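# Load a white part from the tote into a mould nest

## Task

Pick one white plastic part out of the blue tote and put it, narrow end pointing down and pressed fully home, into the empty nest of the rotary-table mould closest to the arms. The tote must stay upright in its place with the remaining parts inside it. Finally release everything so neither arm is in contact with any movable object.

## Robot and tools

Robot: two arms, left_arm and right_arm, each with a parallel two-finger gripper. Loose objects may occasionally get a brief nudge from outside. Nothing may end up off the table.

Frame: the scene frame has its origin at table-top height, halfway between the two arms' nominal bases. +x points out over the table, +z up, and left_arm sits on the +y side (arm names do not match image left/right). Real bases are offset from nominal; a BASES line, if present, gives the calibrated spot. On the gripper, fingers extend along its +z and close along its y. end_effector_position (metres) is the point between the finger pads, just under 1 cm behind the tips; end_effector_quat_wxyz is its orientation. Reported values may be wrong by a few centimetres, more at long reach.

Row layout (used by both execute_actions and move): 14 numbers, each from -1 to 1. First left_arm: dx, dy, dz, rx, ry, rz, opening; then right_arm in the same order. Always give all 14, even if one arm stays put. dx..rz are offsets, not poses: they count from that arm's Hand target as it was when the action or move began, along scene-frame axes, and rotation is about the Hand target position. Scale: 1.0 = 0.6 m or 180 degrees; rx, ry, rz form a single rotation vector. An offset longer than 1.0 in position may be shortened along its direction. Sending six zeros re-commands the current Hand target. opening is absolute, not an offset: +1 fully open (about 87 mm between pads), +0.5 about 69 mm, 0 about 43 mm, -0.5 about 18 mm, -1 closed. A 0 in the opening slot is a real command, so to leave a gripper alone repeat its present value (see Tool commands in the result).

execute_actions(actions, cameras): actions is a list of actions; each action is a list of up to 15 rows, each row one 1/30 s step, the last row held until the action's 15 steps are done. Every row in an action is measured from the action's start pose, not the preceding row; a fresh action starts from the then-current Hand target, so repeating an offset keeps moving. An empty list just reports state and images. cameras selects images: omitted, null or ["all"] gives all, [] gives none; an unknown name invalidates the call.

move(target, speed, blend, opening_speed, blocking, cameras): target is one 14-number row or a list of up to 15 rows, all offsets from the same starting Hand targets (not chained). Paths are straight lines, end together, take at least 0.5 s and are cut off at 10 s total. speed is m/s, 0.002 to 2.9, default 0.25 (rotation up to twice that in rad/s), one value or one per target. blend (m) rounds corners in a list; 0 stops at each. opening_speed (0.2 or more, per second on the -1..+1 scale) ramps the fingers. Opening changes at later targets apply on arrival after everything settles. blocking=false returns after about 0.5 s while the move continues. Moves do not avoid obstacles or the other arm; faster moves lag and stray more and hit harder, and aiming farther past a contact presses harder. Avoid paths passing close to an arm's own base; route around it. The result adds a move: line, e.g. done, off_target, moving, held or fault, plus limits (paced = clipped pose, held = steps withheld). done means within 10 mm and 2 degrees and at rest; it says nothing about contact.

wait(seconds 0 to 10, cameras): lets time pass with last commands held; a running move continues. stop(cameras): brakes the running move (needs braking room). zoom_image(camera, region [x0,y0,x1,y1] in pixels, at most 504x504): closer look at that camera's latest image. finished_scene(scene): ends the current scene irreversibly; scene is this scene's number.

Cameras: cam_head_left, cam_head_right, cam_high, cam_low, cam_left_wrist, cam_right_wrist, each 896x504. Calibration (OpenCV pinhole plus radial, K and T_world_to_cam) is supplied but fixed cameras may have shifted up to 2.3 degrees and 9 mm; wrist cameras follow their arm's joints and may lag while moving.

Results: Hand target is the last commanded pose after clipping; the gripper often stops short of it, and only a new command (even all zeros) asks for it again; if still short, send the gap as an offset. Orientation commands are clipped to within 40 degrees of the measured one per step. Friction and weight can leave the gripper low, short or tilted; small moves may not happen or go sideways, so check position and orientation after each move. grip_measured is finger position on the command scale (errors up to about 0.043). To hold a part, command roughly 0.04 below the reading at first contact; about 20 N per pad. Joint torques, Joint velocities ("within noise") and Motor temperatures are reported; joint ranges: waist -2.618 to 3.054, shoulder 0.000 to 3.142, elbow 0.000 to 3.142 (straight at 2.901), wrist pitch -1.571 to 1.571, wrist yaw -1.571 to 1.571, wrist roll -2.094 to 2.094.

Cautions: an arm blocked by an object keeps pushing until commanded away; command back past the gripper to relieve it. Don't drop parts, release them while moving, slam or push hard. Never let the arms collide or one gripper close on the other's fingers. The clearance check may hold commands that bring arms too close but not gripper-to-gripper contact. Holding loads, stretching out or pushing at unreachable poses heats motors: MOTOR HOT at 75 °C, fault fold at 90 °C, arm collapse at 100 °C. A camera cable touching an object counts as the arm touching it. Time passes while you compose replies.

Each tool is called in YAML: its name, and indented under it one key for each argument.

## Session

execute_actions:
  actions: []

Scene clock: 0.00 s.
left_arm: end_effector_position=(+0.4068, +0.2544, +0.1821) grip_measured=+1.000 end_effector_quat_wxyz=(+0.468, -0.072, +0.881, -0.016) | right_arm: end_effector_position=(+0.2237, -0.2899, +0.0600) grip_measured=+0.985 end_effector_quat_wxyz=(+0.543, +0.087, +0.835, +0.014)
Joint positions: left_arm=[-0.226 1.326 0.907 -0.196 -0.235 -0.279 1] | right_arm=[0.717 1.043 0.067 0.417 0.689 0.509 0.993]
Joint velocities: within noise
Joint torques (N m): no reading
Motor temperatures (°C): left_arm=[30 35 38 29 27 29 29] | right_arm=[31 41 36 30 27 28 31]
Heat: left arm: 38 °C; right arm: 41 °C.
Hand target: left_arm +0.4084, +0.2541, +0.1875; +0.474, -0.072, +0.877, -0.018 | right_arm +0.2270, -0.2874, +0.0651; +0.549, +0.090, +0.831, +0.020
Tool commands: left_gripper/opening=+1.0 right_gripper/opening=+1.0

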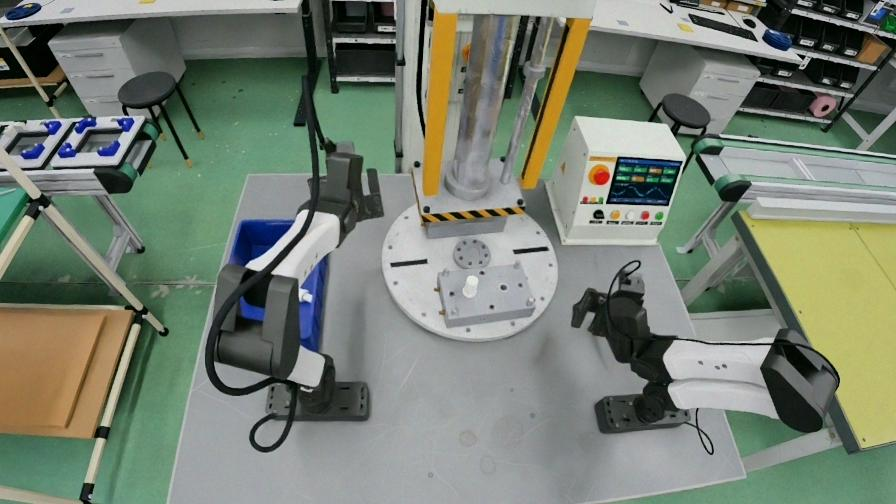

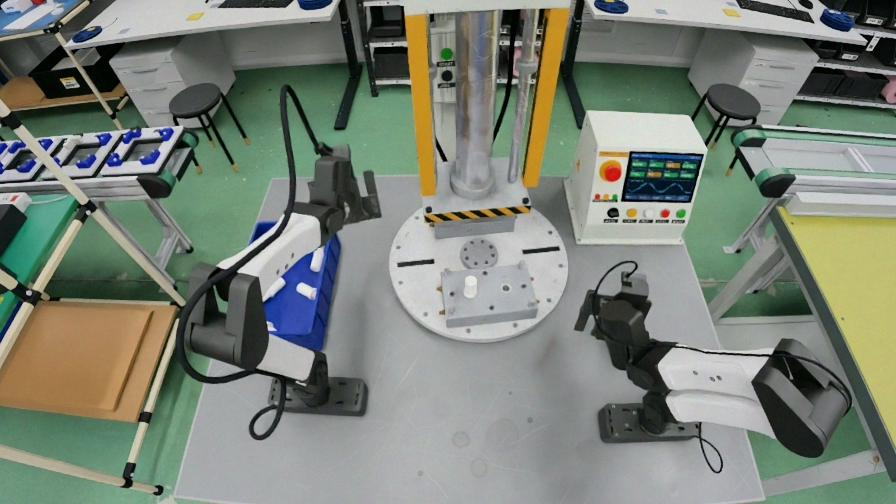

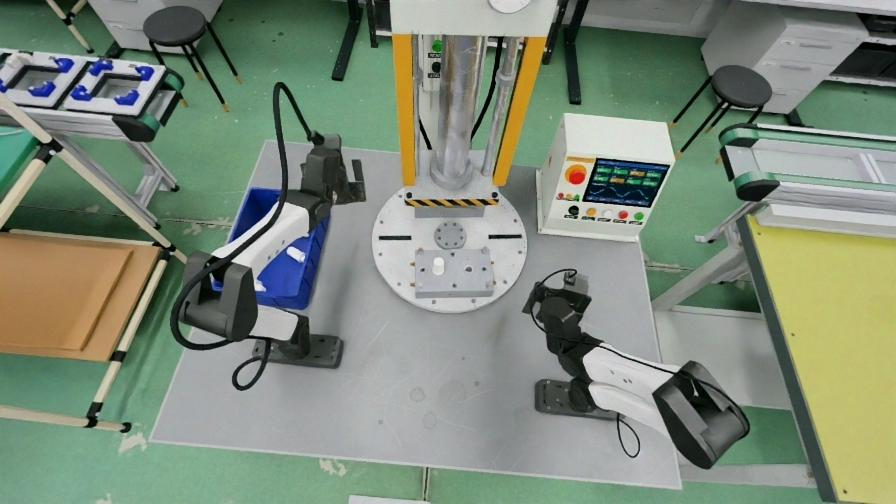

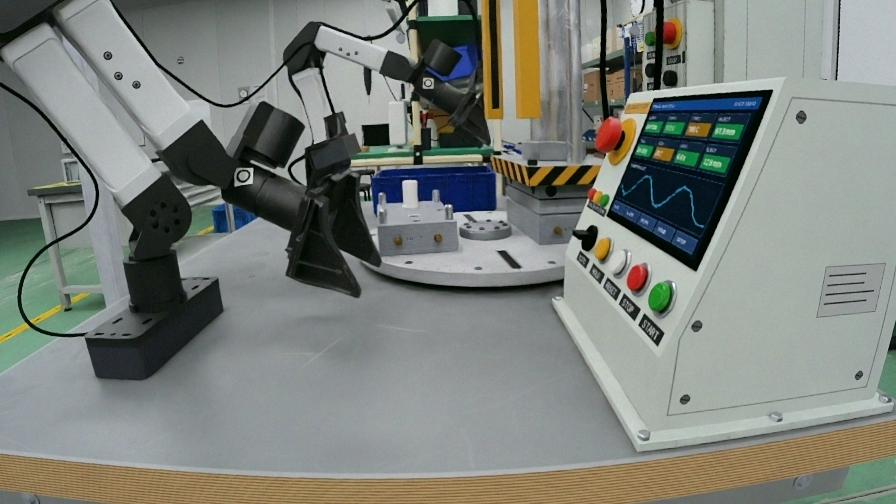

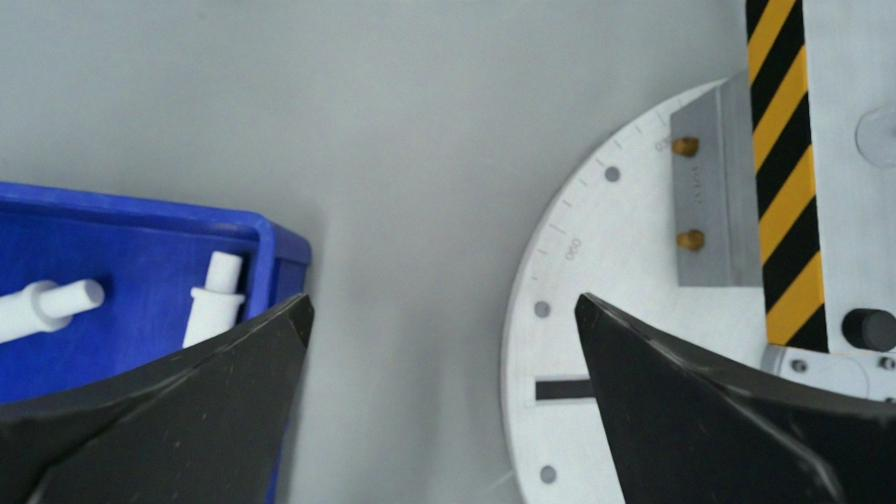

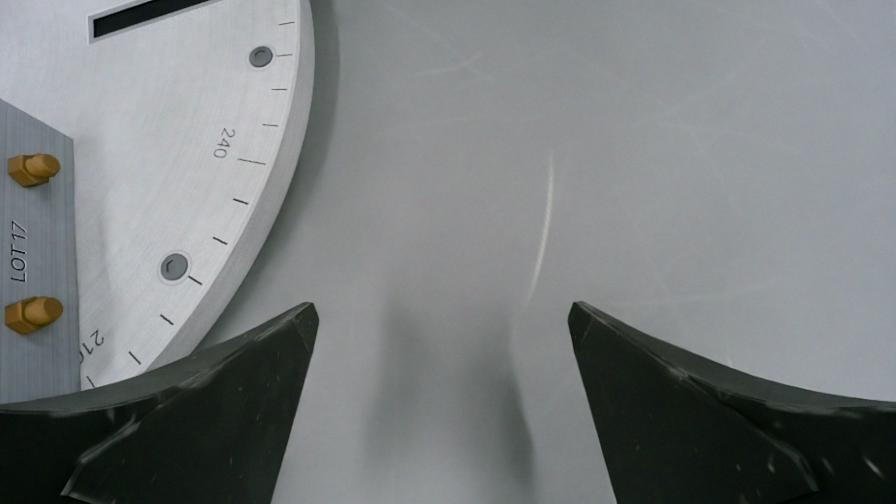

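zoom_image:
  camera: "cam_head_right"
  region: [220, 190, 400, 360]

zoom_image:
  camera: "cam_head_right"
  region: [410, 220, 570, 340]

zoom_image:
  camera: "cam_low"
  region: [340, 150, 520, 280]

zoom_image:
  camera: "cam_left_wrist"
  region: [0, 150, 320, 420]

Scaled by 2.800 (camera's finer frame: 1280x720).

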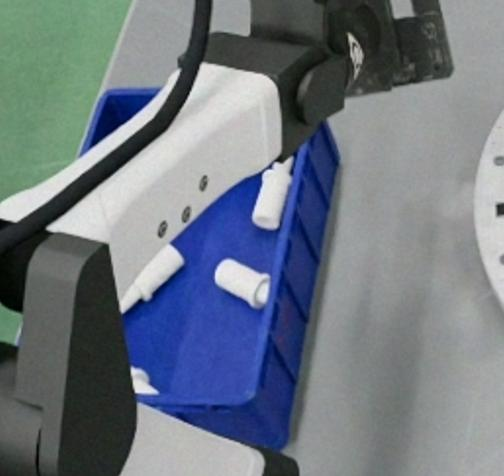

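Scaled by 3.150 (camera's finer frame: 1280x720).

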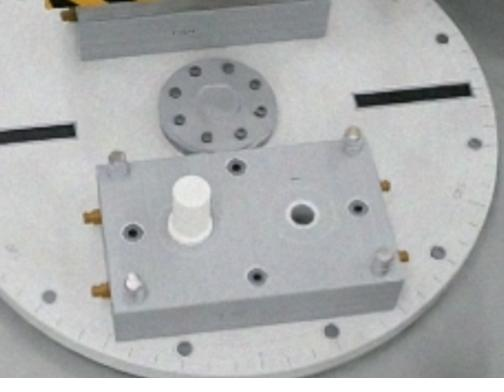

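Scaled by 2.800 (camera's finer frame: 1280x720).

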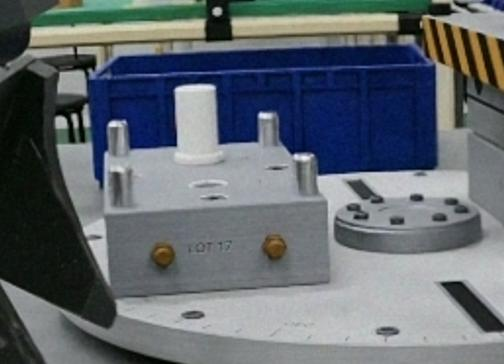

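Scaled by 1.575 (camera's finer frame: 1280x720).

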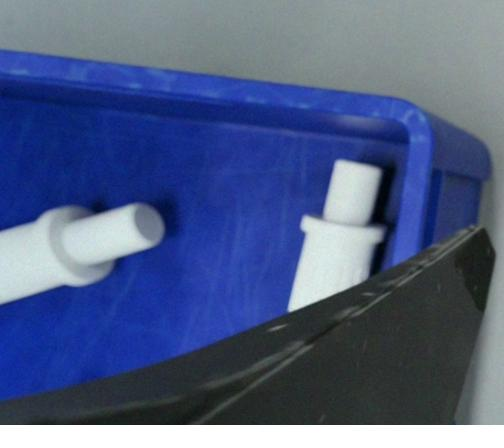

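move:
  target:
    - [-0.1,-0.2,0.15,0,0,0,1,0,0,0,0,0,0,1]
    - [-0.25,-0.55,0.13,0,0,0,1,0,0,0,0,0,0,1]
  blend: 0.05

Scene clock: 36.00 s.
left_arm: end_effector_position=(+0.2532, -0.0745, +0.2664) grip_measured=+1.000 end_effector_quat_wxyz=(+0.465, -0.065, +0.882, -0.025) | right_arm: end_effector_position=(+0.2237, -0.2899, +0.0600) grip_measured=+0.985 end_effector_quat_wxyz=(+0.543, +0.087, +0.835, +0.014)
Joint positions: left_arm=[-1.296 2.047 2.167 -1.353 -0.928 -1.285 1] | right_arm=[0.717 1.043 0.067 0.417 0.689 0.509 0.993]
Joint torques (N m): left_arm=[0.99 -7.42 9.44 0.67 -0.67 -0.11] | right_arm=[-0.36 -1.39 6.27 1.93 0.27 -0.01]
Heat: left arm: 41 °C; right arm: 40 °C.
Hand target: left_arm +0.2585, -0.0760, +0.2656; +0.474, -0.073, +0.877, -0.018 | right_arm +0.2270, -0.2874, +0.0651; +0.549, +0.090, +0.831, +0.020
Off the commanded pose: left_arm 0.005 m, 2 deg | right_arm 0.007 m, 1 deg.
move: done
cam_left_wrist: T_world_to_cam=[[0.0882848, -0.98952, 0.114265, -0.129851], [-0.991553, -0.0982444, -0.0846777, 0.288074], [0.0950161, -0.105824, -0.989835, 0.366634], [0, 0, 0, 1]] pos_world=[0.262268, -0.0613894, 0.402138]

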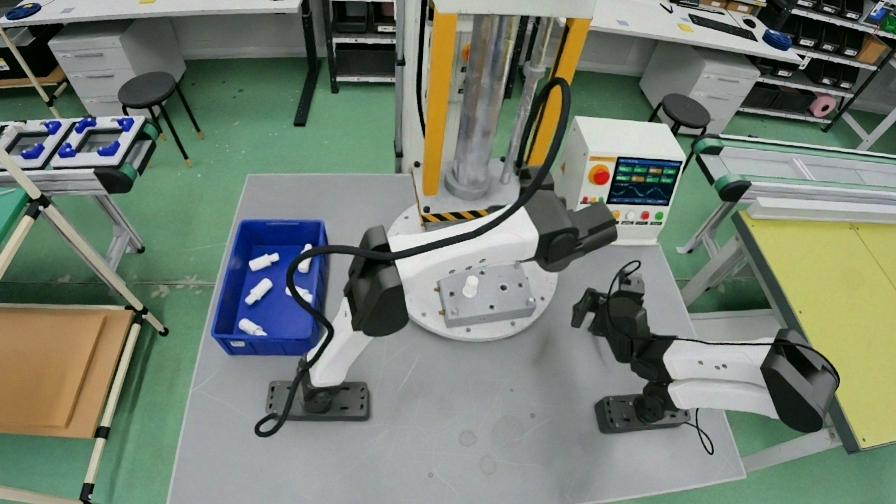

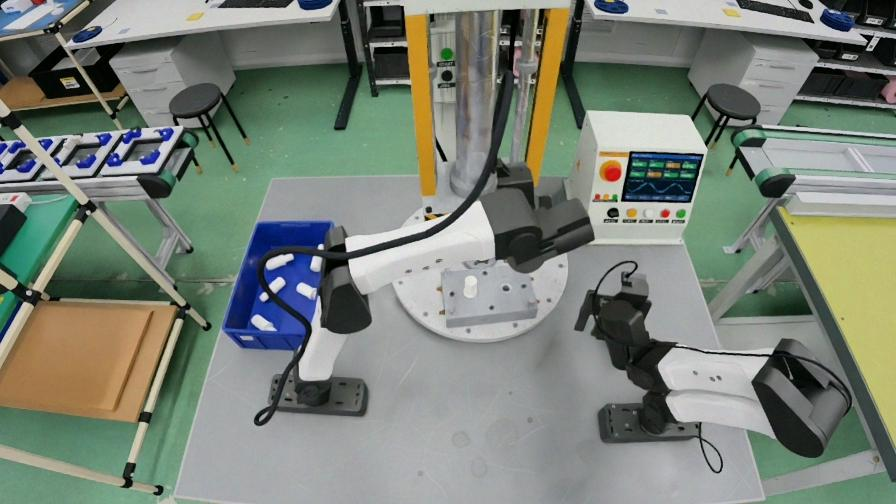

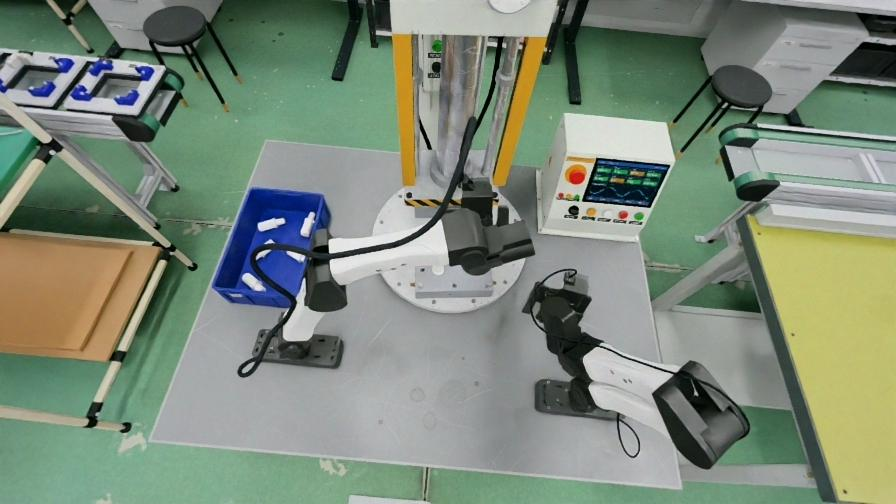

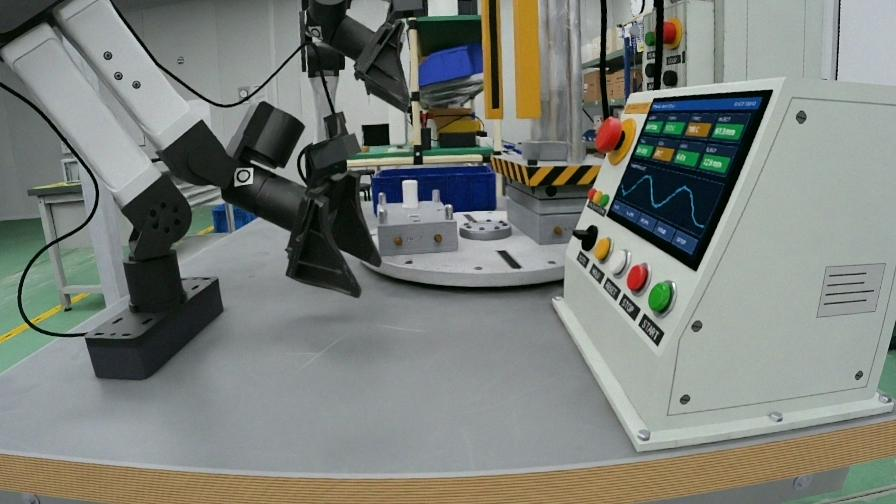

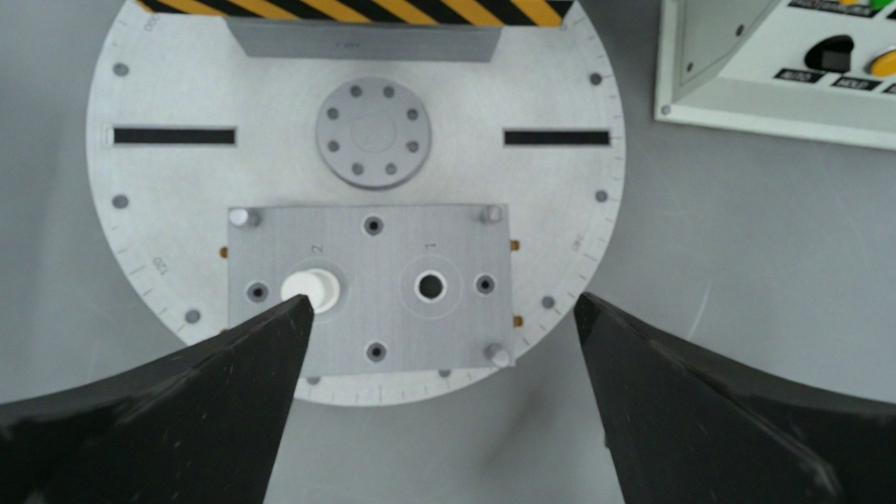

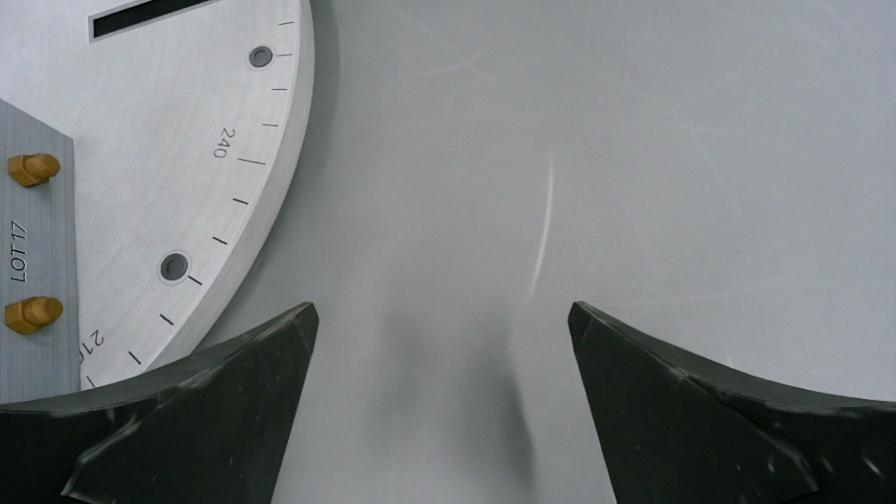

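zoom_image:
  camera: "cam_head_left"
  region: [205, 210, 345, 365]

zoom_image:
  camera: "cam_high"
  region: [205, 180, 345, 310]

zoom_image:
  camera: "cam_head_right"
  region: [215, 210, 355, 365]

zoom_image:
  camera: "cam_left_wrist"
  region: [220, 180, 540, 400]

Scaled by 3.252 (camera's finer frame: 1280x720).

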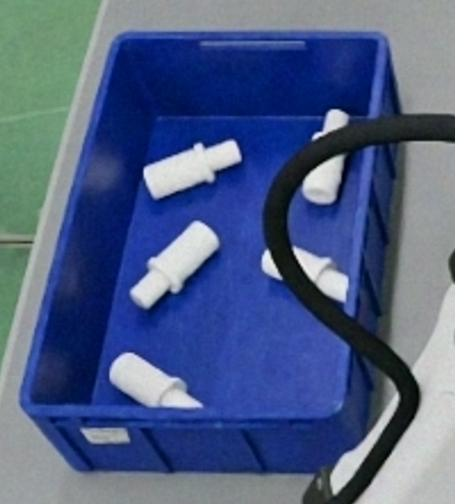

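Scaled by 3.600 (camera's finer frame: 1280x720).

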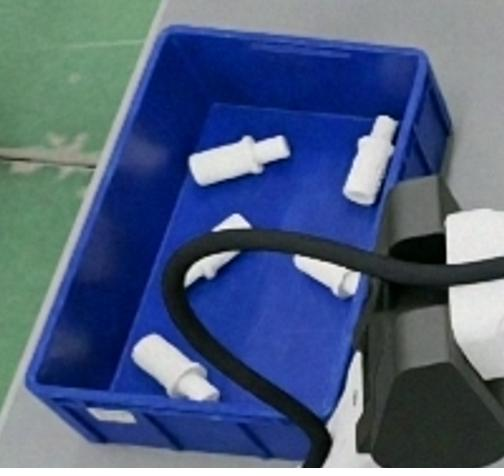

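Scaled by 3.252 (camera's finer frame: 1280x720).

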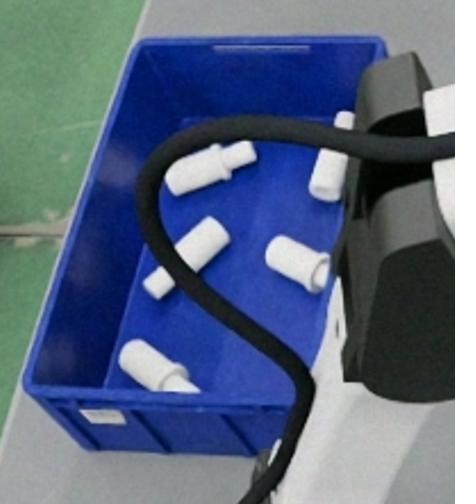

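Scaled by 1.575 (camera's finer frame: 1280x720).

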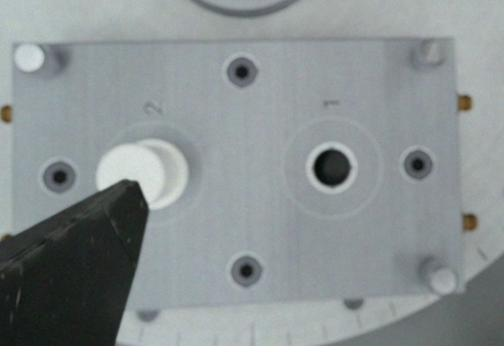

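zoom_image:
  camera: "cam_low"
  region: [270, 90, 400, 310]

zoom_image:
  camera: "cam_head_left"
  region: [520, 170, 640, 280]

zoom_image:
  camera: "cam_head_right"
  region: [560, 250, 680, 350]

Scaled by 2.291 (camera's finer frame: 1280x720).

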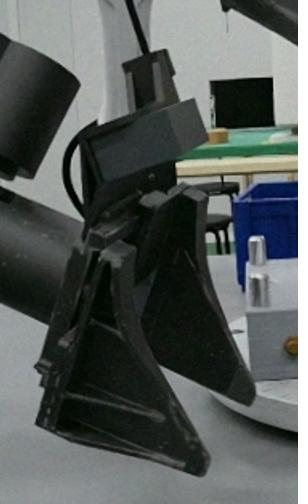

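Scaled by 4.200 (camera's finer frame: 1280x720).

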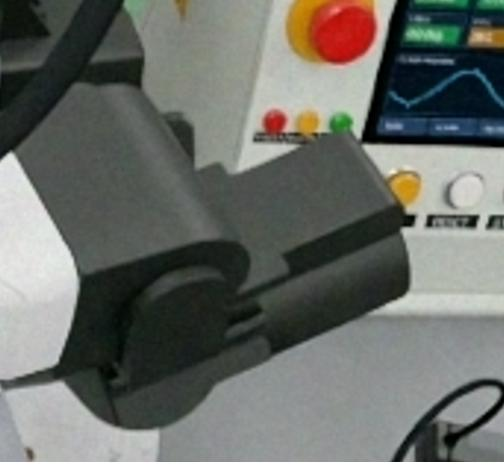

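Scaled by 4.200 (camera's finer frame: 1280x720).

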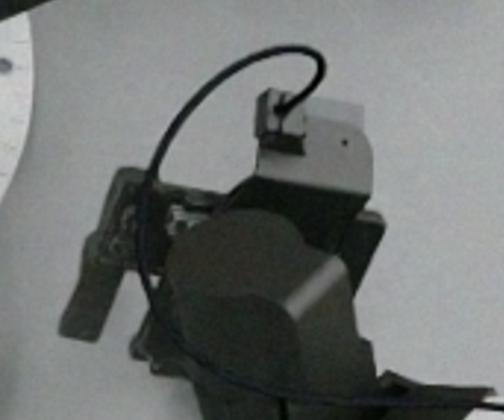

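move:
  target:
    - [0.236,0.46,0.09,0.06,0.15,-0.12,1,0,0,0,0,0,0,1]
    - [0.0525,0.885,-0.05,0.1223,0.3003,-0.2518,1,0,0,0,0,0,0,1]
  blend: 0.05

Scene clock: 151.73 s.
left_arm: end_effector_position=(+0.2961, +0.4544, +0.2321) grip_measured=+1.000 end_effector_quat_wxyz=(+0.024, +0.338, +0.941, +0.019) | right_arm: end_effector_position=(+0.2237, -0.2899, +0.0600) grip_measured=+0.985 end_effector_quat_wxyz=(+0.543, +0.087, +0.835, +0.014)
Joint positions: left_arm=[0.369 1.741 1.808 -1.575 0.002 1.047 1] | right_arm=[0.717 1.043 0.067 0.417 0.689 0.509 0.993]
Joint torques (N m): left_arm=[0.84 -8.13 5.68 0.3 0.07 0.11] | right_arm=[-0.42 -1.47 6.43 1.93 0.28 0]
Motor temperatures (°C): left_arm=[30 43 47 31 28 30 28] | right_arm=[31 39 43 36 27 28 31]
Heat: left arm: 47 °C; right arm: 43 °C.
Hand target: left_arm +0.2900, +0.4551, +0.2357; -0.001, +0.342, +0.940, +0.000 | right_arm +0.2270, -0.2874, +0.0651; +0.549, +0.090, +0.831, +0.020
Off the commanded pose: left_arm 0.007 m, 4 deg | right_arm 0.007 m, 1 deg.
joint sent to its limit (left arm) — joint 4 (wrist pitch), lower limit. The joint targets are off in orientation, not in position.
move: off_target (left_arm)
cam_left_wrist: T_world_to_cam=[[-0.630378, -0.775007, -0.0445894, 0.545805], [-0.534875, 0.391994, 0.748498, -0.171731], [-0.562612, 0.495687, -0.661636, 0.229709], [0, 0, 0, 1]] pos_world=[0.381447, 0.376456, 0.304861]

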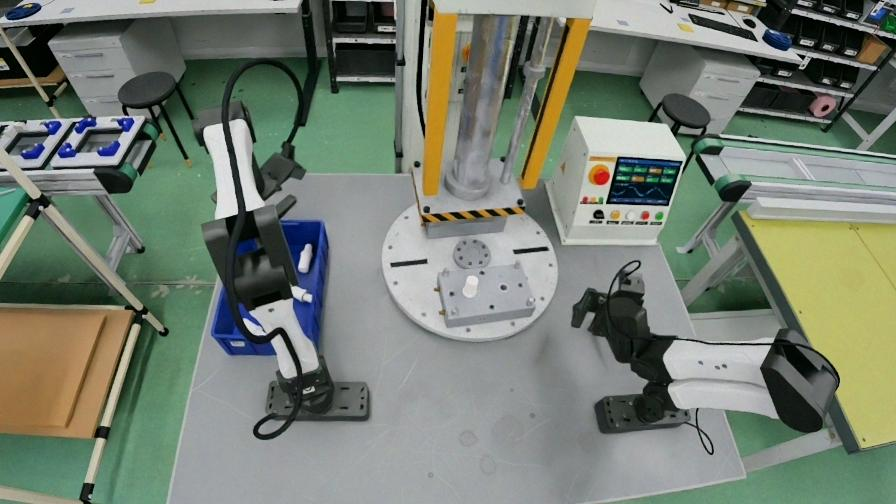

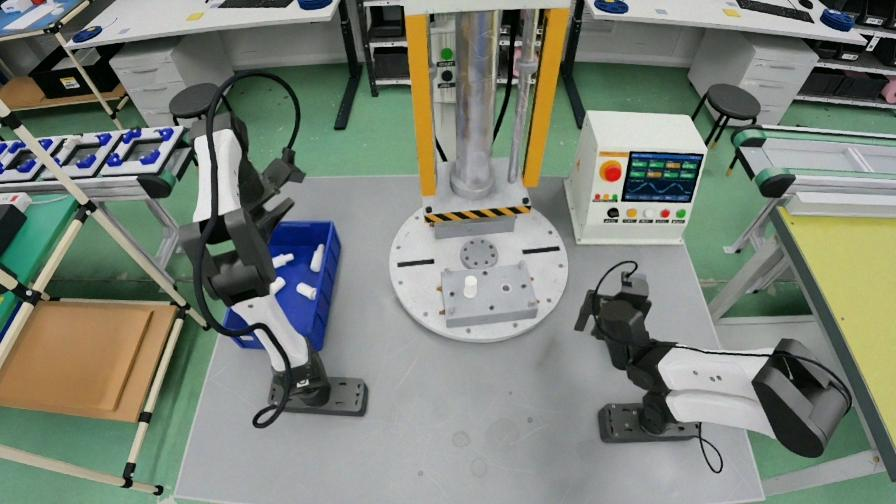

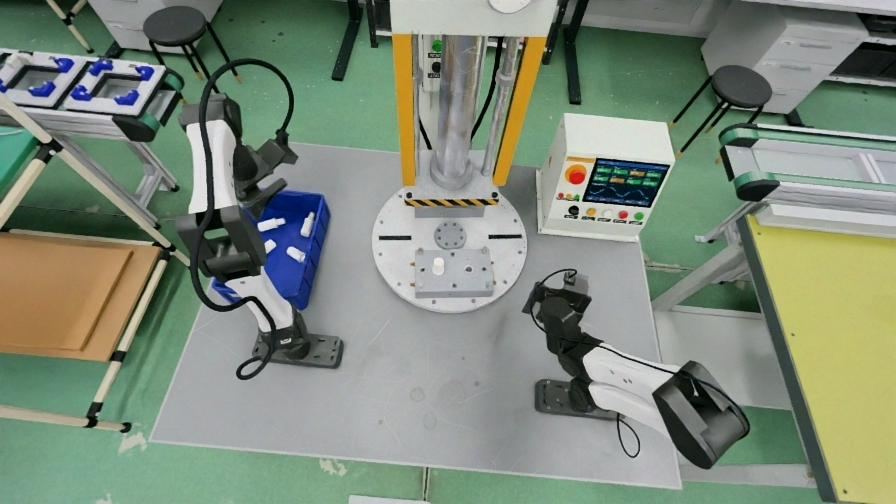

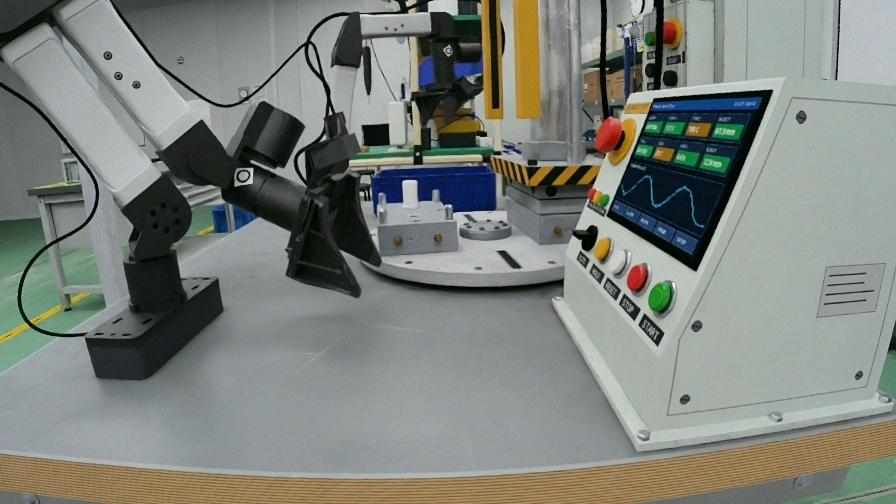

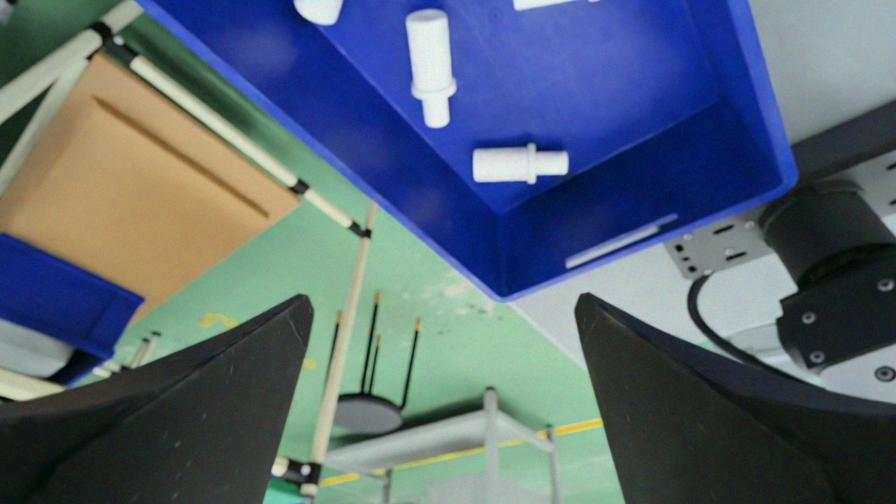

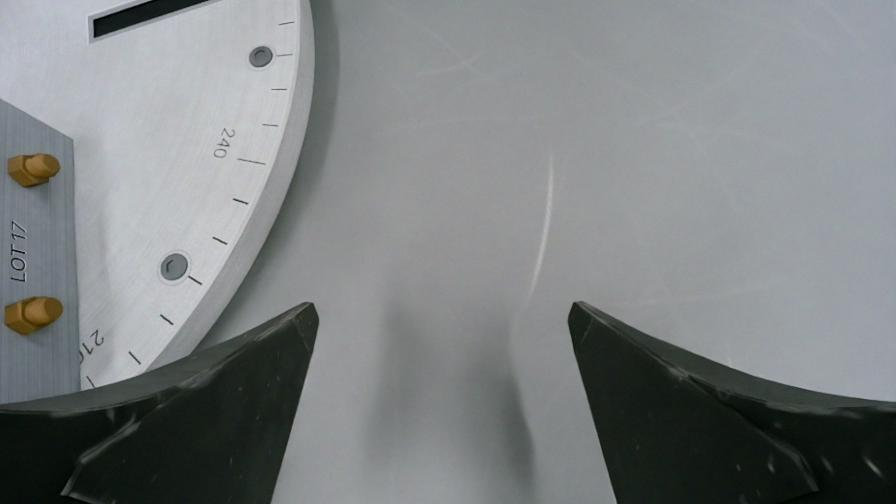

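move:
  target: [0,0.025,-0.19,0,0,-0.011,0.25,0,0,0,0,0,0,1]
  speed: 0.15

zoom_image:
  camera: "cam_left_wrist"
  region: [250, 0, 754, 504]

Scene clock: 171.67 s.
left_arm: end_effector_position=(+0.2905, +0.4673, +0.1291) grip_measured=+0.250 end_effector_quat_wxyz=(+0.005, +0.356, +0.935, +0.004) | right_arm: end_effector_position=(+0.2237, -0.2899, +0.0600) grip_measured=+0.985 end_effector_quat_wxyz=(+0.543, +0.087, +0.835, +0.014)
Joint positions: left_arm=[0.411 1.742 1.393 -1.209 0.002 1.126 0.625] | right_arm=[0.717 1.043 0.067 0.417 0.689 0.509 0.993]
Joint torques (N m): left_arm=[1.26 -5.57 6.02 0.45 0.15 0.16] | right_arm=[-0.32 -1.43 6.31 1.91 0.28 0.01]
Heat: left arm: 45 °C; right arm: 43 °C.
Hand target: left_arm +0.2899, +0.4701, +0.1217; -0.001, +0.359, +0.934, +0.000 | right_arm +0.2270, -0.2874, +0.0651; +0.549, +0.090, +0.831, +0.020
Off the commanded pose: left_arm 0.008 m, 1 deg | right_arm 0.007 m, 1 deg.
move: done
cam_left_wrist: T_world_to_cam=[[-0.659999, -0.75126, -0.00301443, 0.539852], [-0.484229, 0.422331, 0.766263, -0.133908], [-0.57439, 0.507192, -0.64252, 0.147735], [0, 0, 0, 1]] pos_world=[0.376317, 0.387193, 0.199159]

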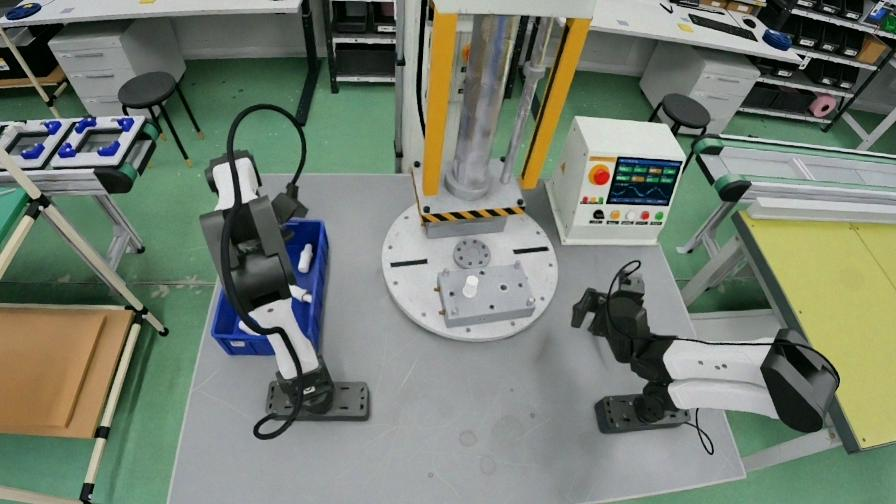

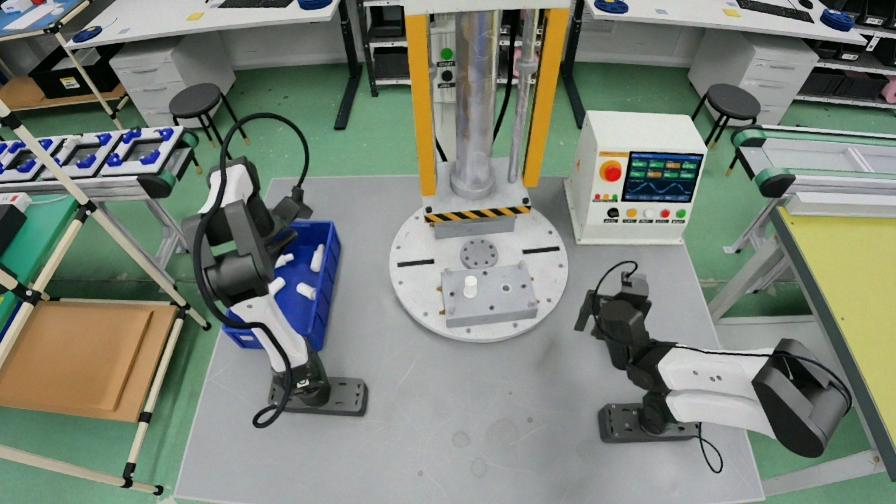

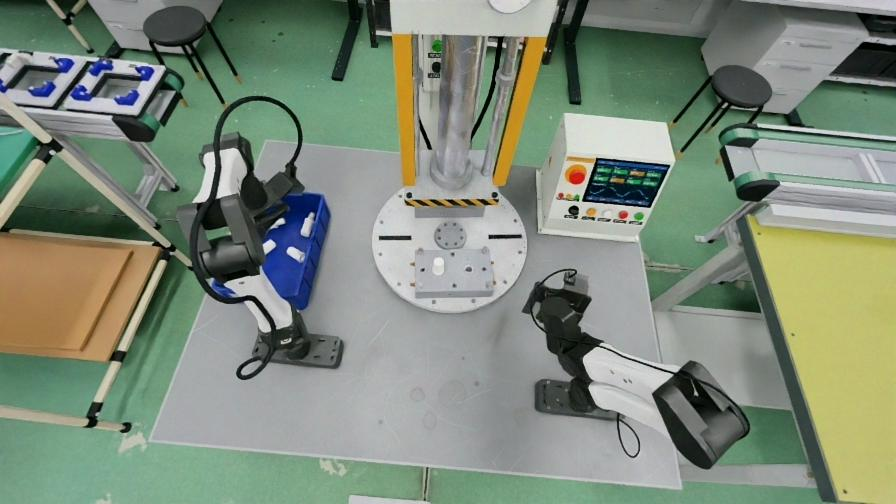

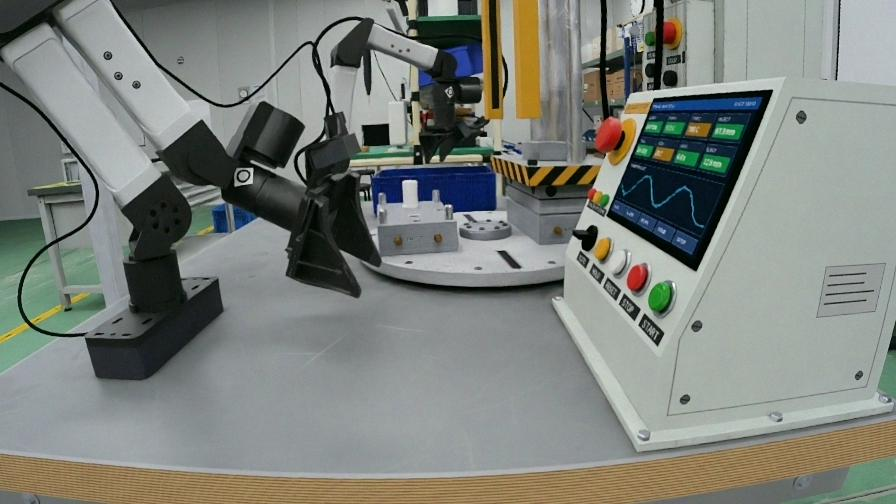

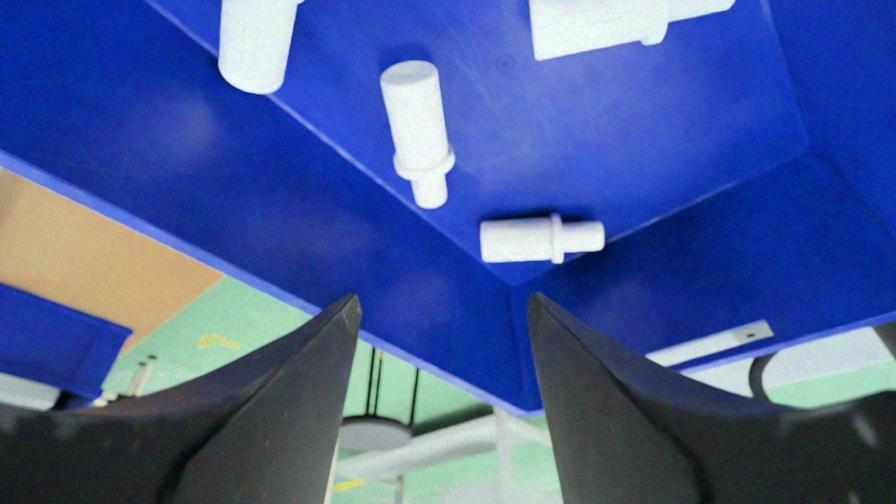

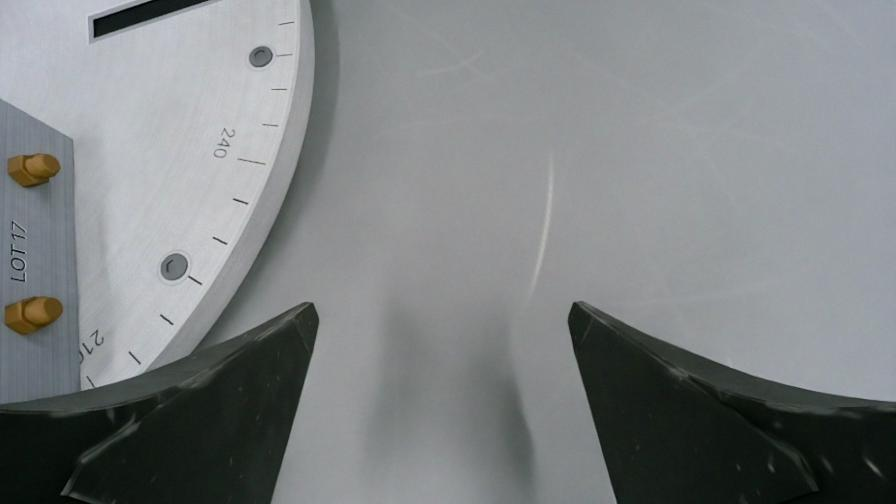

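Scaled by 1.000.

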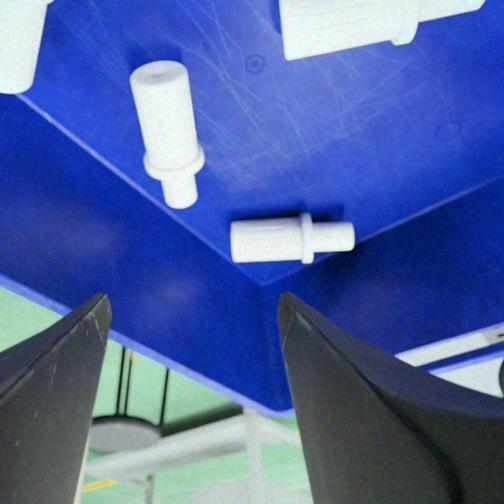

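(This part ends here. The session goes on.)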